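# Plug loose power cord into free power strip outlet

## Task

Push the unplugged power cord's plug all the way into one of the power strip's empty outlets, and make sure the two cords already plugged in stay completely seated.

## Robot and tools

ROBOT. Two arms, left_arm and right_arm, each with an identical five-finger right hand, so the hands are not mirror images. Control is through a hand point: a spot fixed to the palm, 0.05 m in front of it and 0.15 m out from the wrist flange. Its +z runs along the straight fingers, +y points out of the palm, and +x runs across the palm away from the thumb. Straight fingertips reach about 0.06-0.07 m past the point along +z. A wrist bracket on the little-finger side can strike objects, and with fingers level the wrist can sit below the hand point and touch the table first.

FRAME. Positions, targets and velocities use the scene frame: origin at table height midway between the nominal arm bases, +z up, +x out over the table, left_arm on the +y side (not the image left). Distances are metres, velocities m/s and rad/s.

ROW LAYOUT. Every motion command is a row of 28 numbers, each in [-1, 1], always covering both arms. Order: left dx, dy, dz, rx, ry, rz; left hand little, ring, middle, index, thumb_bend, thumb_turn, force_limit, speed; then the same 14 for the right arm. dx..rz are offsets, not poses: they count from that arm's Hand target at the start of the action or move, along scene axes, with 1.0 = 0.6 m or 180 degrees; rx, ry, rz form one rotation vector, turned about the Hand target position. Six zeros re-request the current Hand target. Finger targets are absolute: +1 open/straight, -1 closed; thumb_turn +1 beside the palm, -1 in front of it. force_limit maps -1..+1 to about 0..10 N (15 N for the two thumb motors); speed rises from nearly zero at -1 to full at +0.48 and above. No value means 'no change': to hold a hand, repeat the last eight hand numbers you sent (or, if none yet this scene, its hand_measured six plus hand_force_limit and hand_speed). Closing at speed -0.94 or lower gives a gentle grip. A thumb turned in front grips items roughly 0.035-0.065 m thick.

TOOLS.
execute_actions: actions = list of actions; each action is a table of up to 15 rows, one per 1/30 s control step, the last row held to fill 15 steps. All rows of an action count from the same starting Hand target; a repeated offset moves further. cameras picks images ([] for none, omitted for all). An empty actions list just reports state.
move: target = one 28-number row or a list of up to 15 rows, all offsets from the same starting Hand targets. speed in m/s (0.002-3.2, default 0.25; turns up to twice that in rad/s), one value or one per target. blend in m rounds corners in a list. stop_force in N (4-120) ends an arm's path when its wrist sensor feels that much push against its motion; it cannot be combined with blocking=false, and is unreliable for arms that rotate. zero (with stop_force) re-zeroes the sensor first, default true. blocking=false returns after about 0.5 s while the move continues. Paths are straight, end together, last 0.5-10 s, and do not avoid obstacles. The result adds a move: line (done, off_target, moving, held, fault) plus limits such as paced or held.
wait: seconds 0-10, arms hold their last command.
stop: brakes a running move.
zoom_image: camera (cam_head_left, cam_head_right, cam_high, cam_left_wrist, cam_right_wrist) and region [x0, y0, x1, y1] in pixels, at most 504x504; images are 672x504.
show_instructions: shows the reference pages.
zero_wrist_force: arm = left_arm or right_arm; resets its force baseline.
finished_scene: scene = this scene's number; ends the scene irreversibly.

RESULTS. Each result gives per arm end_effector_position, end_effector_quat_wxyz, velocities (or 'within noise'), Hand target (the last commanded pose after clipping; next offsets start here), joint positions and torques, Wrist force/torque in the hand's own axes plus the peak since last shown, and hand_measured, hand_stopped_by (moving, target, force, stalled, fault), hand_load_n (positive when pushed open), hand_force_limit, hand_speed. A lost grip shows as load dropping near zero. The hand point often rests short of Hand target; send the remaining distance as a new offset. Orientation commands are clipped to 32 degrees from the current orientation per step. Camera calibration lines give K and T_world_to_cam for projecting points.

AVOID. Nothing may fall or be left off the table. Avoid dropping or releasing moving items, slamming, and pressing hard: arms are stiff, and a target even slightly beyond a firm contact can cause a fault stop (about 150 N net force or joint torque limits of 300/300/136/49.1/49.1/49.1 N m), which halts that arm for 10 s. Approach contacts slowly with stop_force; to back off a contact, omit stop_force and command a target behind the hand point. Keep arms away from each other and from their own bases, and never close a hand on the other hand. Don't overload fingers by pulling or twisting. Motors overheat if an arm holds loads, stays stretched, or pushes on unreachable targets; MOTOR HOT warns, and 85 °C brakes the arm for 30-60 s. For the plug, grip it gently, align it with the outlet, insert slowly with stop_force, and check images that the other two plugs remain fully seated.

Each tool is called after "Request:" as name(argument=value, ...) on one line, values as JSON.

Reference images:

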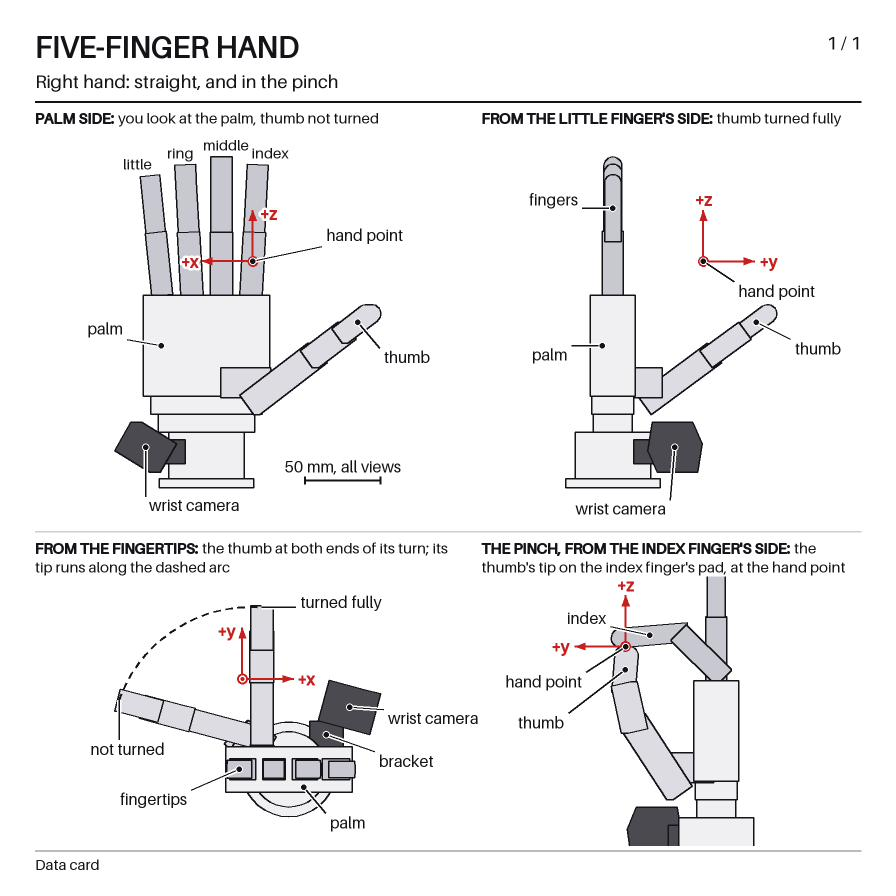

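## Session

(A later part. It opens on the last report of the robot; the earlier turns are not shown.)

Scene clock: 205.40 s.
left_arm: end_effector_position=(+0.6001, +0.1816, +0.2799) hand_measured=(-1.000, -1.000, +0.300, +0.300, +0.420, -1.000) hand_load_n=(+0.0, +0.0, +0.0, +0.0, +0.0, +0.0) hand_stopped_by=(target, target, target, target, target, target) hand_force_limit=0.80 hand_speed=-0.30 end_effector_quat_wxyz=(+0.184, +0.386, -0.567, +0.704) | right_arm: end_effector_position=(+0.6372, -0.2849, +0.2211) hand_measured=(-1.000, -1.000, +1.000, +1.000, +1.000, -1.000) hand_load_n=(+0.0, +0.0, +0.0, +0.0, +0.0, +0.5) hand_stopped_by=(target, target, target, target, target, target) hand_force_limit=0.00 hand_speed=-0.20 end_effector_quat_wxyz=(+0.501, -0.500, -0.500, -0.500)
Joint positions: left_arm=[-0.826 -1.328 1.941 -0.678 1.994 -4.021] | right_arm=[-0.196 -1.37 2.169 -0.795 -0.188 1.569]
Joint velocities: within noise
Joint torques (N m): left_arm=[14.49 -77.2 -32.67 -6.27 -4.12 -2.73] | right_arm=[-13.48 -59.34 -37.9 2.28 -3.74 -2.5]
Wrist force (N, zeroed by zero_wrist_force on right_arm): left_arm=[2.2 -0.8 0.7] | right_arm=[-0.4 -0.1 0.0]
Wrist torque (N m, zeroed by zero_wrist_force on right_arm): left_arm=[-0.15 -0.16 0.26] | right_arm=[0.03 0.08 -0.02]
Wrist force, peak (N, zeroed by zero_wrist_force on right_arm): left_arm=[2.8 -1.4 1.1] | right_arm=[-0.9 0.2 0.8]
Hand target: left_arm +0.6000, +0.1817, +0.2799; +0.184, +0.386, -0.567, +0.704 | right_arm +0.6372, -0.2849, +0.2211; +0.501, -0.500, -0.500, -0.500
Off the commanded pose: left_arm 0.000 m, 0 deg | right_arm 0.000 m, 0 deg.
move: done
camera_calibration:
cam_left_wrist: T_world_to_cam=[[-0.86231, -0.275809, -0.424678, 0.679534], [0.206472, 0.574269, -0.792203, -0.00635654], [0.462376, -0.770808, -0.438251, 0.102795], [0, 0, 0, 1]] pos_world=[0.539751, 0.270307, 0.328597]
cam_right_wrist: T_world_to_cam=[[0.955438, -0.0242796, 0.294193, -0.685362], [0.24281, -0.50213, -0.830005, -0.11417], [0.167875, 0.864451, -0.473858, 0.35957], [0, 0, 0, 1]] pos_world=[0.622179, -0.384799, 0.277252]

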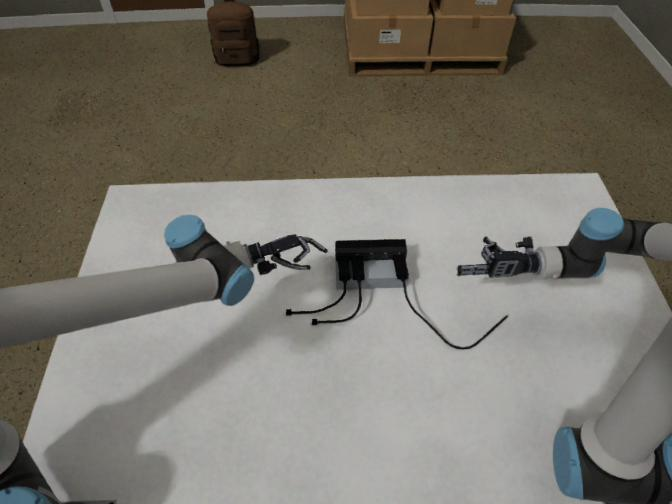

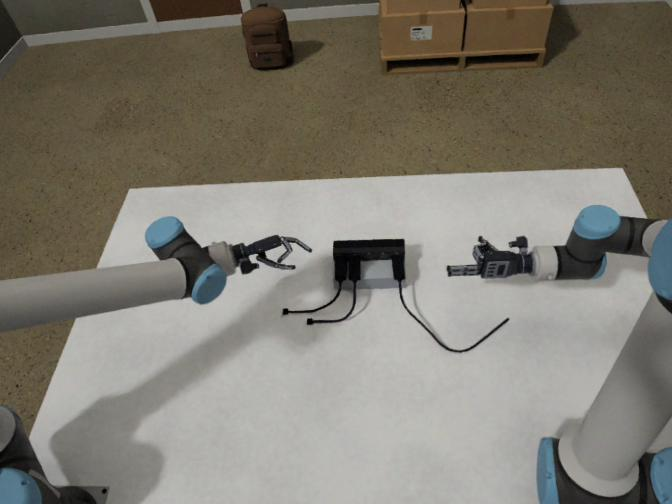

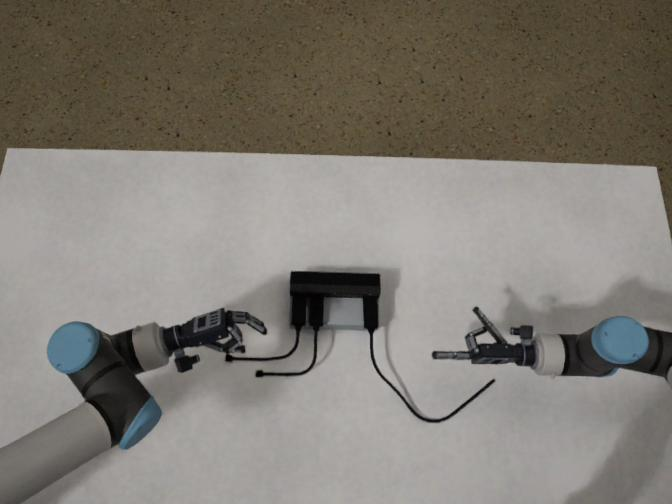

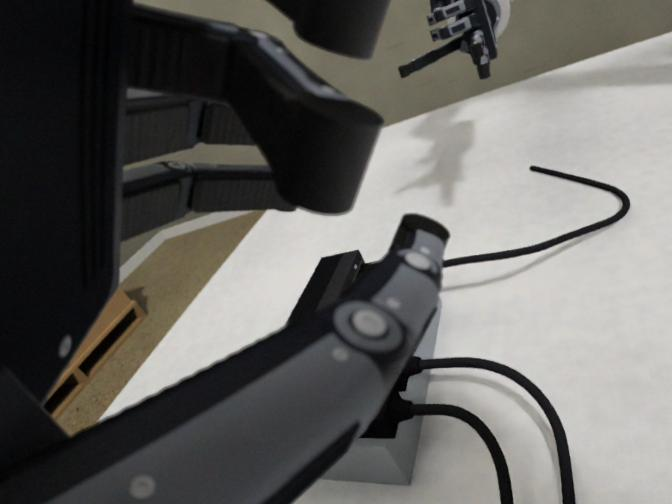

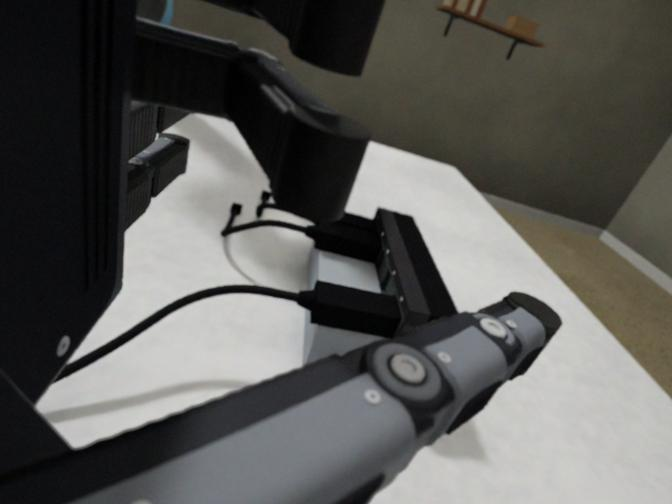

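Request:
move(target=[[0,0,0,0,0,0,-1,-1,0.3,0.3,0.42,-1,0.8,-0.3,0.0463,0.0415,-0.1685,0,0,0,-1,-1,1,1,1,-1,0,-0.2],[0,0,0,0,0,0,-1,-1,0.3,0.3,0.42,-1,0.8,-0.3,0.0463,0.0832,-0.2743,0,0,0,-1,-1,1,1,1,-1,0,-0.2],[0,0,0,0,0,0,-1,-1,0.3,0.3,0.42,-1,0.8,-0.3,0.0463,0.2165,-0.2743,0,0,0,-1,-1,1,1,1,-1,0,-0.2]], speed=0.12, blend=0.015, cameras=["cam_right_wrist"])

Request:
zoom_image(camera="cam_right_wrist", region=[130, 60, 480, 340])

Scene clock: 215.70 s.
left_arm: end_effector_position=(+0.6000, +0.1817, +0.2799) hand_measured=(-1.000, -1.000, +0.300, +0.300, +0.420, -1.000) hand_load_n=(+0.0, +0.0, +0.0, +0.0, +0.0, +0.0) hand_stopped_by=(target, target, target, target, target, target) hand_force_limit=0.80 hand_speed=-0.30 end_effector_quat_wxyz=(+0.184, +0.386, -0.567, +0.704) | right_arm: end_effector_position=(+0.6650, -0.1550, +0.0565) hand_measured=(-1.000, -1.000, +1.000, +1.000, +1.000, -1.000) hand_load_n=(+0.0, +0.0, -0.5, -0.5, +0.0, +0.5) hand_stopped_by=(target, target, target, target, target, target) hand_force_limit=0.00 hand_speed=-0.20 end_effector_quat_wxyz=(+0.501, -0.500, -0.500, -0.499)
Joint positions: left_arm=[-0.826 -1.328 1.942 -0.678 1.994 -4.021] | right_arm=[0.043 -1.042 2.116 -1.072 0.052 1.57]
Joint velocities: within noise
Joint torques (N m): left_arm=[-16.42 -80.25 -37.86 -5.97 -2.98 -2.85] | right_arm=[17.38 -77.81 -10.55 -2.97 3.76 2.73]
Wrist force (N, zeroed by zero_wrist_force on right_arm): left_arm=[2.8 -0.7 0.8] | right_arm=[0.0 0.7 -0.4]
Wrist torque (N m, zeroed by zero_wrist_force on right_arm): left_arm=[-0.13 -0.24 0.30] | right_arm=[0.05 0.04 0.00]
Wrist force, peak (N, zeroed by zero_wrist_force on right_arm): left_arm=[3.1 -0.7 1.3] | right_arm=[-0.5 0.5 -0.8]
Hand target: left_arm +0.6000, +0.1817, +0.2799; +0.184, +0.386, -0.567, +0.704 | right_arm +0.6649, -0.1550, +0.0565; +0.501, -0.500, -0.500, -0.500
Off the commanded pose: left_arm 0.000 m, 0 deg | right_arm 0.000 m, 0 deg.
move: done
camera_calibration:
cam_right_wrist: T_world_to_cam=[[0.955473, -0.0240318, 0.294099, -0.660323], [0.242742, -0.502671, -0.829698, -0.192357], [0.167774, 0.864144, -0.474455, 0.164716], [0, 0, 0, 1]] pos_world=[0.649979, -0.254899, 0.112752]
Images, in order (width x height): cam_right_wrist 672x504.

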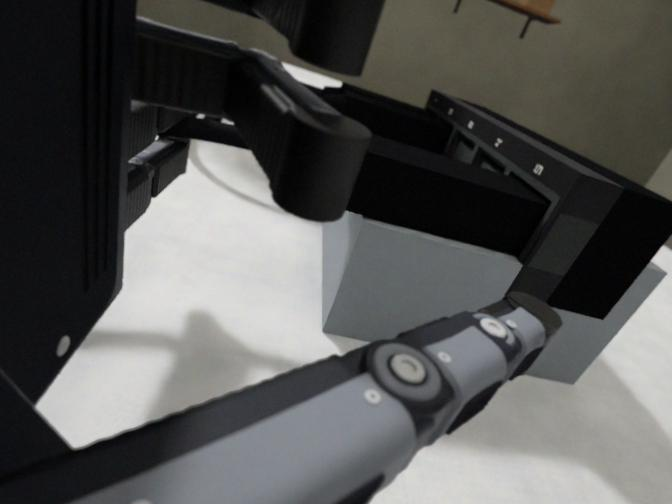

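Scaled by 1.440 from the camera's 672x504 image, which has a finer 960x720 frame.

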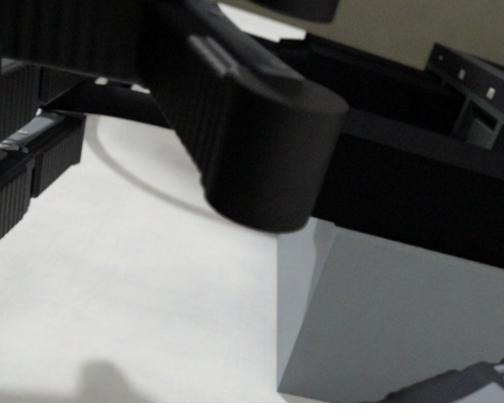

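Request:
move(target=[0,0,0,0,0,0,-1,-1,0.3,0.3,0.42,-1,0.8,-0.3,0.0633,0,0.0073,0,0,0,-1,-1,1,1,1,-1,0,-0.2], speed=0.06, cameras=[])

Request:
move(target=[0,0,0,0,0,0,-1,-1,0.3,0.3,0.42,-1,0.8,-0.3,0.0450,0,0,0,0,0,-1,-1,1,1,1,-1,0,-0.2], speed=0.01, stop_force=8, zero=false, cameras=["cam_right_wrist"])

Request:
zoom_image(camera="cam_right_wrist", region=[330, 60, 620, 290])

Scene clock: 217.93 s.
left_arm: end_effector_position=(+0.6000, +0.1817, +0.2799) hand_measured=(-1.000, -1.000, +0.300, +0.300, +0.420, -1.000) hand_load_n=(+0.0, +0.0, +0.0, +0.0, +0.0, +0.0) hand_stopped_by=(target, target, target, target, target, target) hand_force_limit=0.80 hand_speed=-0.30 end_effector_quat_wxyz=(+0.184, +0.386, -0.567, +0.704) | right_arm: end_effector_position=(+0.7029, -0.1550, +0.0609) hand_measured=(-1.000, -1.000, +1.000, +1.000, +1.000, -1.000) hand_load_n=(+0.0, +0.0, +0.0, +0.0, +0.0, +0.0) hand_stopped_by=(target, target, target, target, target, target) hand_force_limit=0.00 hand_speed=-0.20 end_effector_quat_wxyz=(+0.501, -0.500, -0.500, -0.500)
Joint positions: left_arm=[-0.826 -1.328 1.942 -0.678 1.994 -4.021] | right_arm=[0.04 -1.016 2.047 -1.051 0.048 1.592]
Joint velocities: within noise
Joint torques (N m): left_arm=[-16.81 -79.69 -36.97 -5.85 -3.07 -2.89] | right_arm=[-15.25 -49.46 -32 2.73 -3.86 -2.25]
Wrist force (N, zeroed by zero_wrist_force on right_arm): left_arm=[2.4 -0.8 1.0] | right_arm=[-1.7 -0.2 -0.1]
Wrist torque (N m, zeroed by zero_wrist_force on right_arm): left_arm=[-0.15 -0.21 0.26] | right_arm=[0.06 -0.06 -0.10]
Wrist force, peak (N, zeroed by zero_wrist_force on right_arm): left_arm=[2.8 -0.8 1.1] | right_arm=[-2.1 -0.5 0.1]
Hand target: left_arm +0.6000, +0.1817, +0.2799; +0.184, +0.386, -0.567, +0.704 | right_arm +0.7029, -0.1550, +0.0609; +0.501, -0.500, -0.500, -0.500
Off the commanded pose: left_arm 0.000 m, 0 deg | right_arm 0.000 m, 0 deg.
move: done
No camera images: "cameras" was empty.

Scene clock: 220.33 s.
left_arm: end_effector_position=(+0.6000, +0.1817, +0.2799) hand_measured=(-1.000, -1.000, +0.300, +0.300, +0.420, -1.000) hand_load_n=(+0.0, +0.0, +0.0, +0.0, +0.0, +0.0) hand_stopped_by=(target, target, target, target, target, target) hand_force_limit=0.80 hand_speed=-0.30 end_effector_quat_wxyz=(+0.184, +0.386, -0.567, +0.704) | right_arm: end_effector_position=(+0.7155, -0.1550, +0.0609) hand_measured=(-1.000, -1.000, +1.000, +1.000, +1.000, -1.000) hand_load_n=(+0.0, +0.0, +0.5, +0.5, +0.0, +0.5) hand_stopped_by=(target, target, target, target, target, target) hand_force_limit=0.00 hand_speed=-0.20 end_effector_quat_wxyz=(+0.501, -0.500, -0.500, -0.500)
Joint positions: left_arm=[-0.826 -1.328 1.942 -0.678 1.994 -4.021] | right_arm=[0.039 -1.005 2.023 -1.04 0.047 1.594]
Joint velocities: within noise
Joint torques (N m): left_arm=[-16.95 -78.95 -37.01 -5.48 -3.21 -2.53] | right_arm=[-11.79 -82.09 -17.97 -4.05 6.11 1.19]
Wrist force (N, zeroed by zero_wrist_force on right_arm): left_arm=[2.1 -0.6 0.8] | right_arm=[-1.4 -6.7 0.8]
Wrist torque (N m, zeroed by zero_wrist_force on right_arm): left_arm=[-0.13 -0.15 0.26] | right_arm=[0.30 -0.01 -0.11]
Wrist force, peak (N, zeroed by zero_wrist_force on right_arm): left_arm=[2.7 -1.2 0.9] | right_arm=[-0.8 -13.1 0.1]
Hand target: left_arm +0.6000, +0.1817, +0.2799; +0.184, +0.386, -0.567, +0.704 | right_arm +0.7155, -0.1550, +0.0609; +0.501, -0.500, -0.500, -0.500 (not the last commanded pose)
Off the commanded pose: left_arm 0.000 m, 0 deg | right_arm 0.014 m, 0 deg.
move: contact (right_arm)
camera_calibration:
cam_right_wrist: T_world_to_cam=[[0.955495, -0.0242668, 0.294008, -0.709906], [0.242724, -0.501781, -0.830242, -0.200795], [0.167675, 0.864654, -0.473559, 0.158464], [0, 0, 0, 1]] pos_world=[0.700479, -0.254999, 0.117052]
Images, in order (width x height): cam_right_wrist 672x504.

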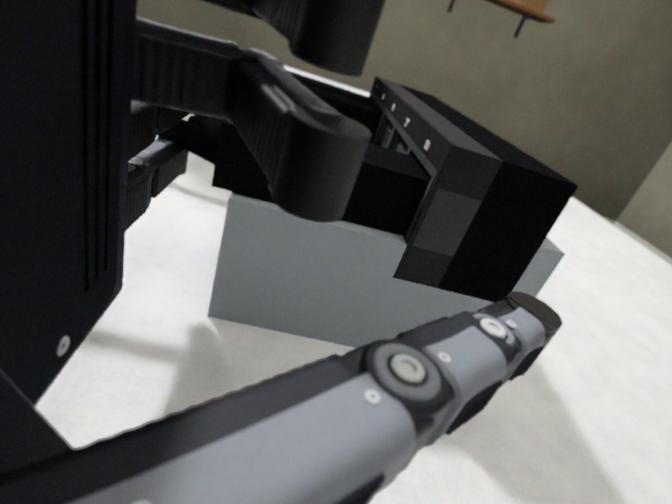

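Scaled by 1.738 from the camera's 672x504 image, which has a finer 960x720 frame.

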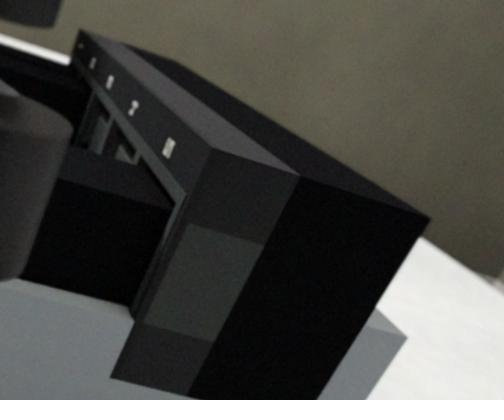

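Request:
move(target=[0,0,0,0,0,0,-1,-1,0.3,0.3,0.42,-1,0.8,-0.3,0.0250,0,0,0,0,0,-1,-1,1,1,1,-1,0,-0.2], speed=0.008, stop_force=48, zero=false, cameras=["cam_right_wrist"])

Request:
zoom_image(camera="cam_right_wrist", region=[330, 60, 620, 290])

Scene clock: 222.93 s.
left_arm: end_effector_position=(+0.6000, +0.1817, +0.2799) hand_measured=(-1.000, -1.000, +0.300, +0.300, +0.420, -1.000) hand_load_n=(+0.0, +0.0, +0.0, +0.0, +0.0, +0.0) hand_stopped_by=(target, target, target, target, target, target) hand_force_limit=0.80 hand_speed=-0.30 end_effector_quat_wxyz=(+0.184, +0.386, -0.567, +0.704) | right_arm: end_effector_position=(+0.7190, -0.1549, +0.0608) hand_measured=(-1.000, -1.000, +1.000, +1.000, +1.000, -1.000) hand_load_n=(+0.0, +0.0, +2.5, +4.0, +0.0, +0.0) hand_stopped_by=(target, target, target, target, target, target) hand_force_limit=0.00 hand_speed=-0.20 end_effector_quat_wxyz=(+0.501, -0.500, -0.500, -0.499)
Joint positions: left_arm=[-0.826 -1.328 1.942 -0.678 1.994 -4.021] | right_arm=[0.039 -1.001 2.016 -1.038 0.047 1.596]
Joint velocities: within noise
Joint torques (N m): left_arm=[-17.37 -78.65 -35.99 -5.28 -2.96 -3.01] | right_arm=[-31.35 -86.97 -42.27 -9.51 19.21 -2.46]
Wrist force (N, zeroed by zero_wrist_force on right_arm): left_arm=[2.5 -0.9 0.7] | right_arm=[-0.5 -45.8 5.6]
Wrist torque (N m, zeroed by zero_wrist_force on right_arm): left_arm=[-0.15 -0.20 0.27] | right_arm=[2.42 -0.01 -0.31]
Wrist force, peak (N, zeroed by zero_wrist_force on right_arm): left_arm=[2.9 -0.6 1.2] | right_arm=[-0.2 -53.1 5.1]
Hand target: left_arm +0.6000, +0.1817, +0.2799; +0.184, +0.386, -0.567, +0.704 | right_arm +0.7190, -0.1549, +0.0608; +0.501, -0.500, -0.500, -0.499 (not the last commanded pose)
Off the commanded pose: left_arm 0.000 m, 0 deg | right_arm 0.012 m, 0 deg.
move: contact (right_arm)
camera_calibration:
cam_right_wrist: T_world_to_cam=[[0.955607, -0.0239158, 0.293674, -0.713264], [0.242629, -0.501629, -0.830361, -0.201583], [0.167174, 0.864752, -0.473557, 0.158104], [0, 0, 0, 1]] pos_world=[0.704079, -0.254898, 0.116952]
Images, in order (width x height): cam_right_wrist 672x504.

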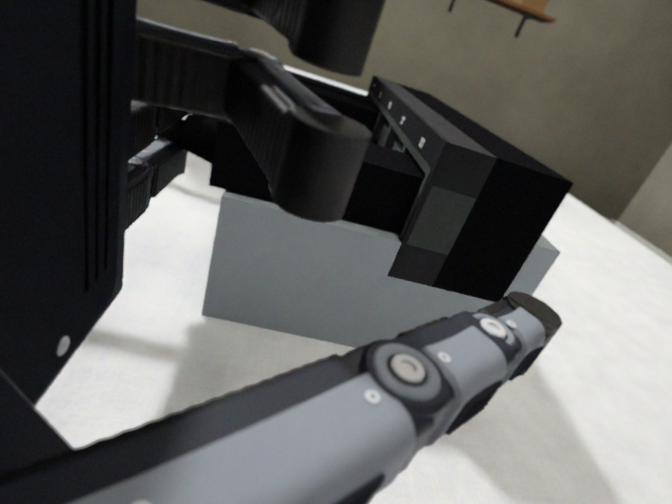

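Scaled by 1.738 from the camera's 672x504 image, which has a finer 960x720 frame.

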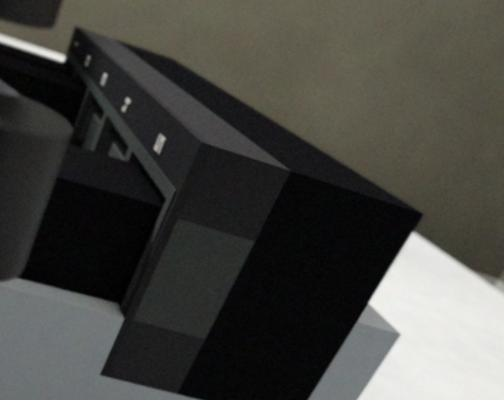

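Request:
move(target=[0,0,0,0,0,0,-1,-1,0.3,0.3,0.42,-1,0.8,-0.3,-0.0058,0,0,0,0,0,-1,-1,1,1,1,-1,0,-0.2], speed=0.03, cameras=[])

Scene clock: 224.37 s.
left_arm: end_effector_position=(+0.6000, +0.1817, +0.2799) hand_measured=(-1.000, -1.000, +0.300, +0.300, +0.420, -1.000) hand_load_n=(+0.0, +0.0, +0.0, +0.0, +0.0, +0.5) hand_stopped_by=(target, target, target, target, target, target) hand_force_limit=0.80 hand_speed=-0.30 end_effector_quat_wxyz=(+0.184, +0.386, -0.567, +0.704) | right_arm: end_effector_position=(+0.7159, -0.1550, +0.0609) hand_measured=(-1.000, -1.000, +1.000, +1.000, +1.000, -1.000) hand_load_n=(+0.0, +0.0, +0.0, -1.0, +0.0, +0.5) hand_stopped_by=(target, target, target, target, target, target) hand_force_limit=0.00 hand_speed=-0.20 end_effector_quat_wxyz=(+0.501, -0.500, -0.500, -0.500)
Joint positions: left_arm=[-0.826 -1.328 1.942 -0.678 1.994 -4.021] | right_arm=[0.039 -1.004 2.022 -1.04 0.047 1.594]
Joint velocities: within noise
Joint torques (N m): left_arm=[-16 -79.08 -35.21 -5.59 -3.01 -2.94] | right_arm=[15.7 -82.71 -11.59 -3.26 -3.04 -0.87]
Wrist force (N, zeroed by zero_wrist_force on right_arm): left_arm=[2.6 -0.9 0.8] | right_arm=[-2.1 0.9 0.0]
Wrist torque (N m, zeroed by zero_wrist_force on right_arm): left_arm=[-0.17 -0.23 0.28] | right_arm=[-0.01 -0.02 -0.10]
Wrist force, peak (N, zeroed by zero_wrist_force on right_arm): left_arm=[2.8 -0.7 1.1] | right_arm=[-0.2 -46.5 5.8]
Hand target: left_arm +0.6000, +0.1817, +0.2799; +0.184, +0.386, -0.567, +0.704 | right_arm +0.7155, -0.1549, +0.0608; +0.501, -0.500, -0.500, -0.499
Off the commanded pose: left_arm 0.000 m, 0 deg | right_arm 0.000 m, 0 deg.
move: done
No camera images: "cameras" was empty.

Request:
move(target=[0,0,0,0,0,0,-1,-1,0.3,0.3,0.42,-1,0.8,-0.3,0.0280,0,0,0,0,0,-1,-1,1,1,1,-1,0,-0.2], speed=0.008, stop_force=56, zero=false, cameras=["cam_right_wrist"])

Request:
zoom_image(camera="cam_right_wrist", region=[330, 60, 620, 290])

Scene clock: 226.90 s.
left_arm: end_effector_position=(+0.6000, +0.1817, +0.2799) hand_measured=(-1.000, -1.000, +0.300, +0.300, +0.420, -1.000) hand_load_n=(+0.0, +0.0, +0.0, +0.0, +0.0, +0.0) hand_stopped_by=(target, target, target, target, target, target) hand_force_limit=0.80 hand_speed=-0.30 end_effector_quat_wxyz=(+0.184, +0.386, -0.567, +0.704) | right_arm: end_effector_position=(+0.7194, -0.1547, +0.0607) hand_measured=(-1.000, -1.000, +1.000, +1.000, +1.000, -1.000) hand_load_n=(+0.0, +0.0, +3.5, +5.0, +0.0, +0.5) hand_stopped_by=(target, target, target, target, target, target) hand_force_limit=0.00 hand_speed=-0.20 end_effector_quat_wxyz=(+0.501, -0.500, -0.500, -0.499)
Joint positions: left_arm=[-0.826 -1.328 1.942 -0.678 1.994 -4.021] | right_arm=[0.039 -1.001 2.015 -1.038 0.046 1.597]
Joint velocities: within noise
Joint torques (N m): left_arm=[-17.2 -78 -34.91 -5.26 -3.12 -2.59] | right_arm=[-24.92 -86.67 -45.93 -10.66 21.66 -3.14]
Wrist force (N, zeroed by zero_wrist_force on right_arm): left_arm=[2.6 -1.1 1.0] | right_arm=[2.0 -53.2 4.9]
Wrist torque (N m, zeroed by zero_wrist_force on right_arm): left_arm=[-0.20 -0.22 0.27] | right_arm=[2.89 0.10 -0.22]
Wrist force, peak (N, zeroed by zero_wrist_force on right_arm): left_arm=[2.9 -0.7 1.1] | right_arm=[1.7 -61.3 4.7]
Hand target: left_arm +0.6000, +0.1817, +0.2799; +0.184, +0.386, -0.567, +0.704 | right_arm +0.7194, -0.1547, +0.0607; +0.501, -0.500, -0.500, -0.499 (not the last commanded pose)
Off the commanded pose: left_arm 0.000 m, 0 deg | right_arm 0.013 m, 0 deg.
move: contact (right_arm)
camera_calibration:
cam_right_wrist: T_world_to_cam=[[0.95577, -0.0232892, 0.293193, -0.713607], [0.242538, -0.501485, -0.830474, -0.201572], [0.166373, 0.864853, -0.473656, 0.158401], [0, 0, 0, 1]] pos_world=[0.704579, -0.254698, 0.116852]
Images, in order (width x height): cam_right_wrist 672x504.

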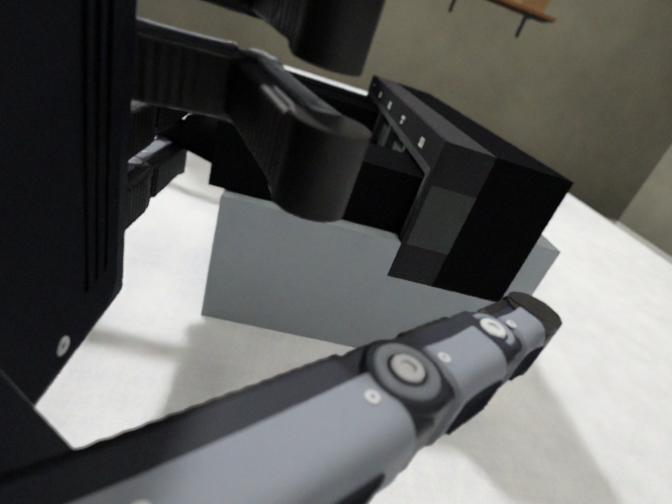

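Scaled by 1.738 from the camera's 672x504 image, which has a finer 960x720 frame.

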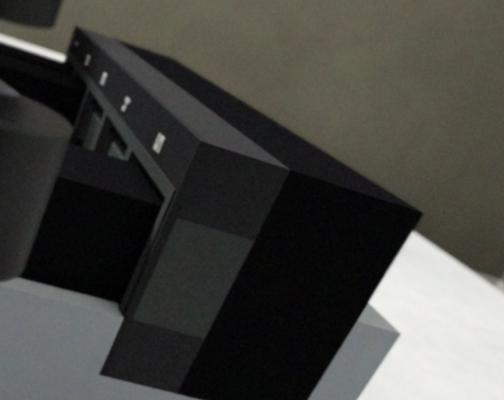

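Request:
move(target=[[0,0,0,0,0,0,-1,-1,0.3,0.3,0.42,-1,0.8,-0.3,-0.0867,0,0,0,0,0,-1,-1,1,1,1,-1,0,-0.2],[0,0,0,0,0,0,-1,-1,0.3,0.3,0.42,-1,0.8,-0.3,-0.0867,-0.1667,0.0,0,0,0,-1,-1,1,1,1,-1,0,-0.2],[0,0,0,0,0,0,-1,-1,0.3,0.3,0.42,-1,0.8,-0.3,-0.1367,-0.2167,0.2667,0,0,0,-1,-1,1,1,1,-1,0,-0.2]], speed=0.2)

Request:
zoom_image(camera="cam_right_wrist", region=[280, 190, 460, 350])

Request:
zoom_image(camera="cam_high", region=[285, 312, 385, 342])

Request:
zoom_image(camera="cam_head_left", region=[330, 262, 420, 295])

Scene clock: 231.27 s.
left_arm: end_effector_position=(+0.6000, +0.1817, +0.2799) hand_measured=(-1.000, -1.000, +0.300, +0.300, +0.420, -1.000) hand_load_n=(+0.0, +0.0, +0.0, +0.0, +0.0, +0.0) hand_stopped_by=(target, target, target, target, target, target) hand_force_limit=0.80 hand_speed=-0.30 end_effector_quat_wxyz=(+0.184, +0.386, -0.567, +0.704) | right_arm: end_effector_position=(+0.6374, -0.2847, +0.2208) hand_measured=(-1.000, -1.000, +1.000, +1.000, +1.000, -1.000) hand_load_n=(+0.0, +0.0, +0.0, +0.0, +0.0, +0.0) hand_stopped_by=(target, target, target, target, target, target) hand_force_limit=0.00 hand_speed=-0.20 end_effector_quat_wxyz=(+0.501, -0.500, -0.500, -0.499)
Joint positions: left_arm=[-0.826 -1.328 1.942 -0.678 1.994 -4.021] | right_arm=[-0.196 -1.369 2.168 -0.794 -0.188 1.568]
Joint velocities: within noise
Joint torques (N m): left_arm=[-15.54 -79.03 -33.89 -4.78 -2.56 -2.73] | right_arm=[-15.9 -28.97 -39.4 3.59 -3.98 -2.62]
Wrist force (N, zeroed by zero_wrist_force on right_arm): left_arm=[2.4 -0.9 0.9] | right_arm=[-0.4 0.1 -0.2]
Wrist torque (N m, zeroed by zero_wrist_force on right_arm): left_arm=[-0.17 -0.21 0.27] | right_arm=[0.08 0.08 -0.01]
Wrist force, peak (N, zeroed by zero_wrist_force on right_arm): left_arm=[3.1 -0.9 1.0] | right_arm=[1.9 -54.0 5.2]
Hand target: left_arm +0.6000, +0.1817, +0.2799; +0.184, +0.386, -0.567, +0.704 | right_arm +0.6374, -0.2847, +0.2207; +0.501, -0.500, -0.500, -0.499
Off the commanded pose: left_arm 0.000 m, 0 deg | right_arm 0.000 m, 0 deg.
move: done
camera_calibration:
cam_left_wrist: T_world_to_cam=[[-0.862339, -0.275983, -0.424506, 0.679454], [0.206302, 0.574138, -0.792342, -0.0061631], [0.462398, -0.770843, -0.438166, 0.102811], [0, 0, 0, 1]] pos_world=[0.539651, 0.270307, 0.328597]
cam_right_wrist: T_world_to_cam=[[0.955744, -0.0232, 0.293285, -0.685177], [0.242645, -0.501561, -0.830397, -0.114036], [0.166366, 0.864811, -0.473735, 0.360317], [0, 0, 0, 1]] pos_world=[0.622579, -0.384698, 0.276952]

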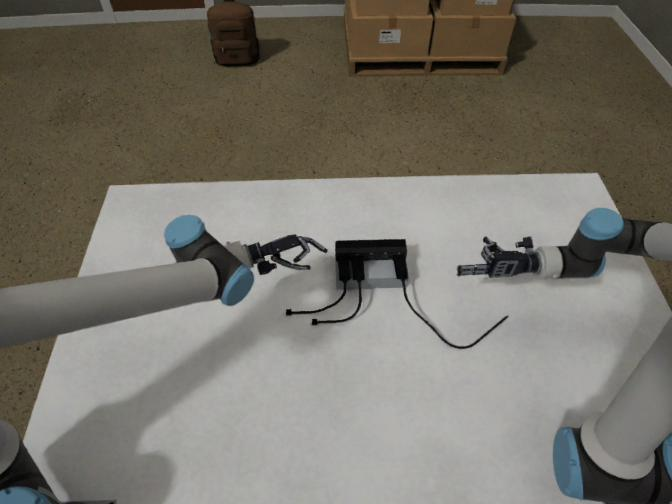

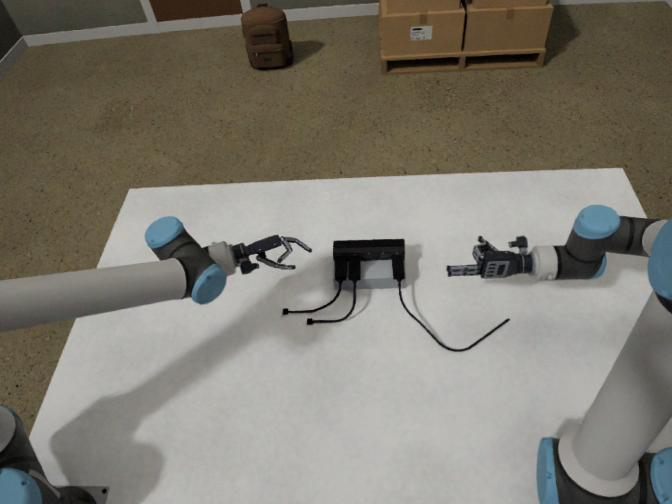

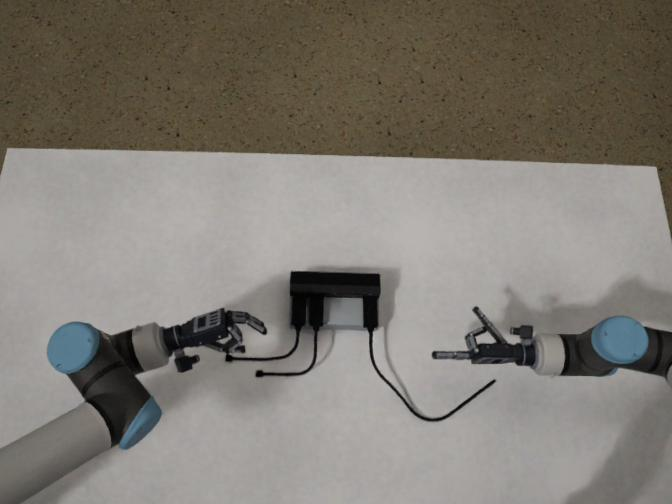

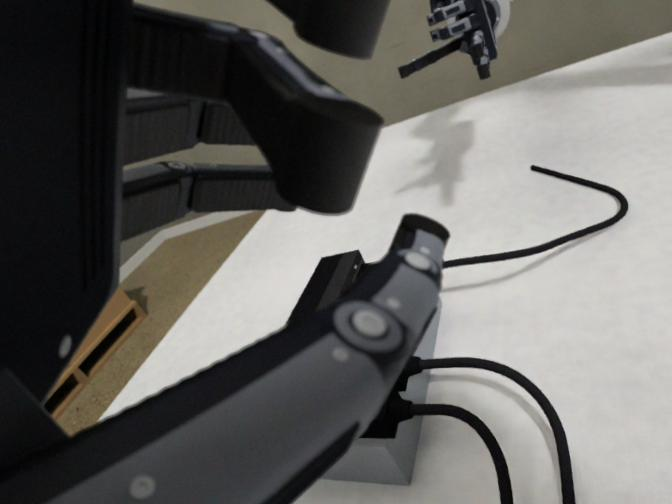

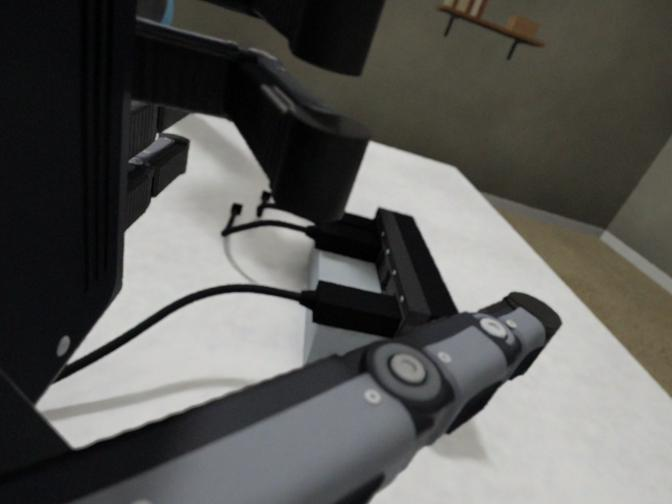

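Scaled by 2.800 from the camera's 672x504 image, which has a finer 960x720 frame.

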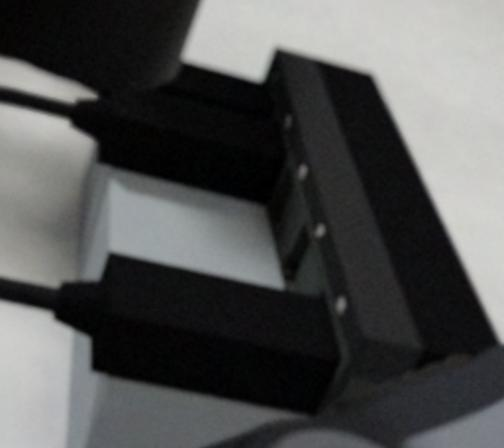

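Scaled by 5.040 from the camera's 672x504 image, which has a finer 960x720 frame.

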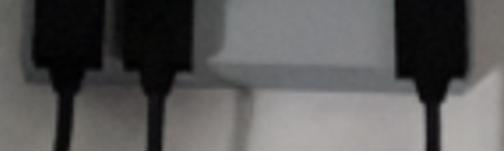

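Scaled by 5.600 from the camera's 672x504 image, which has a finer 960x720 frame.

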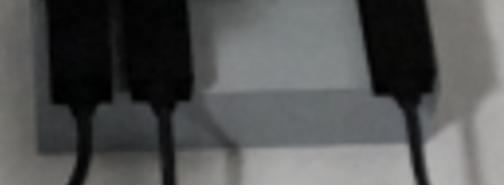

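Request:
finished_scene(scene=2)

The scene is finished: the task was done.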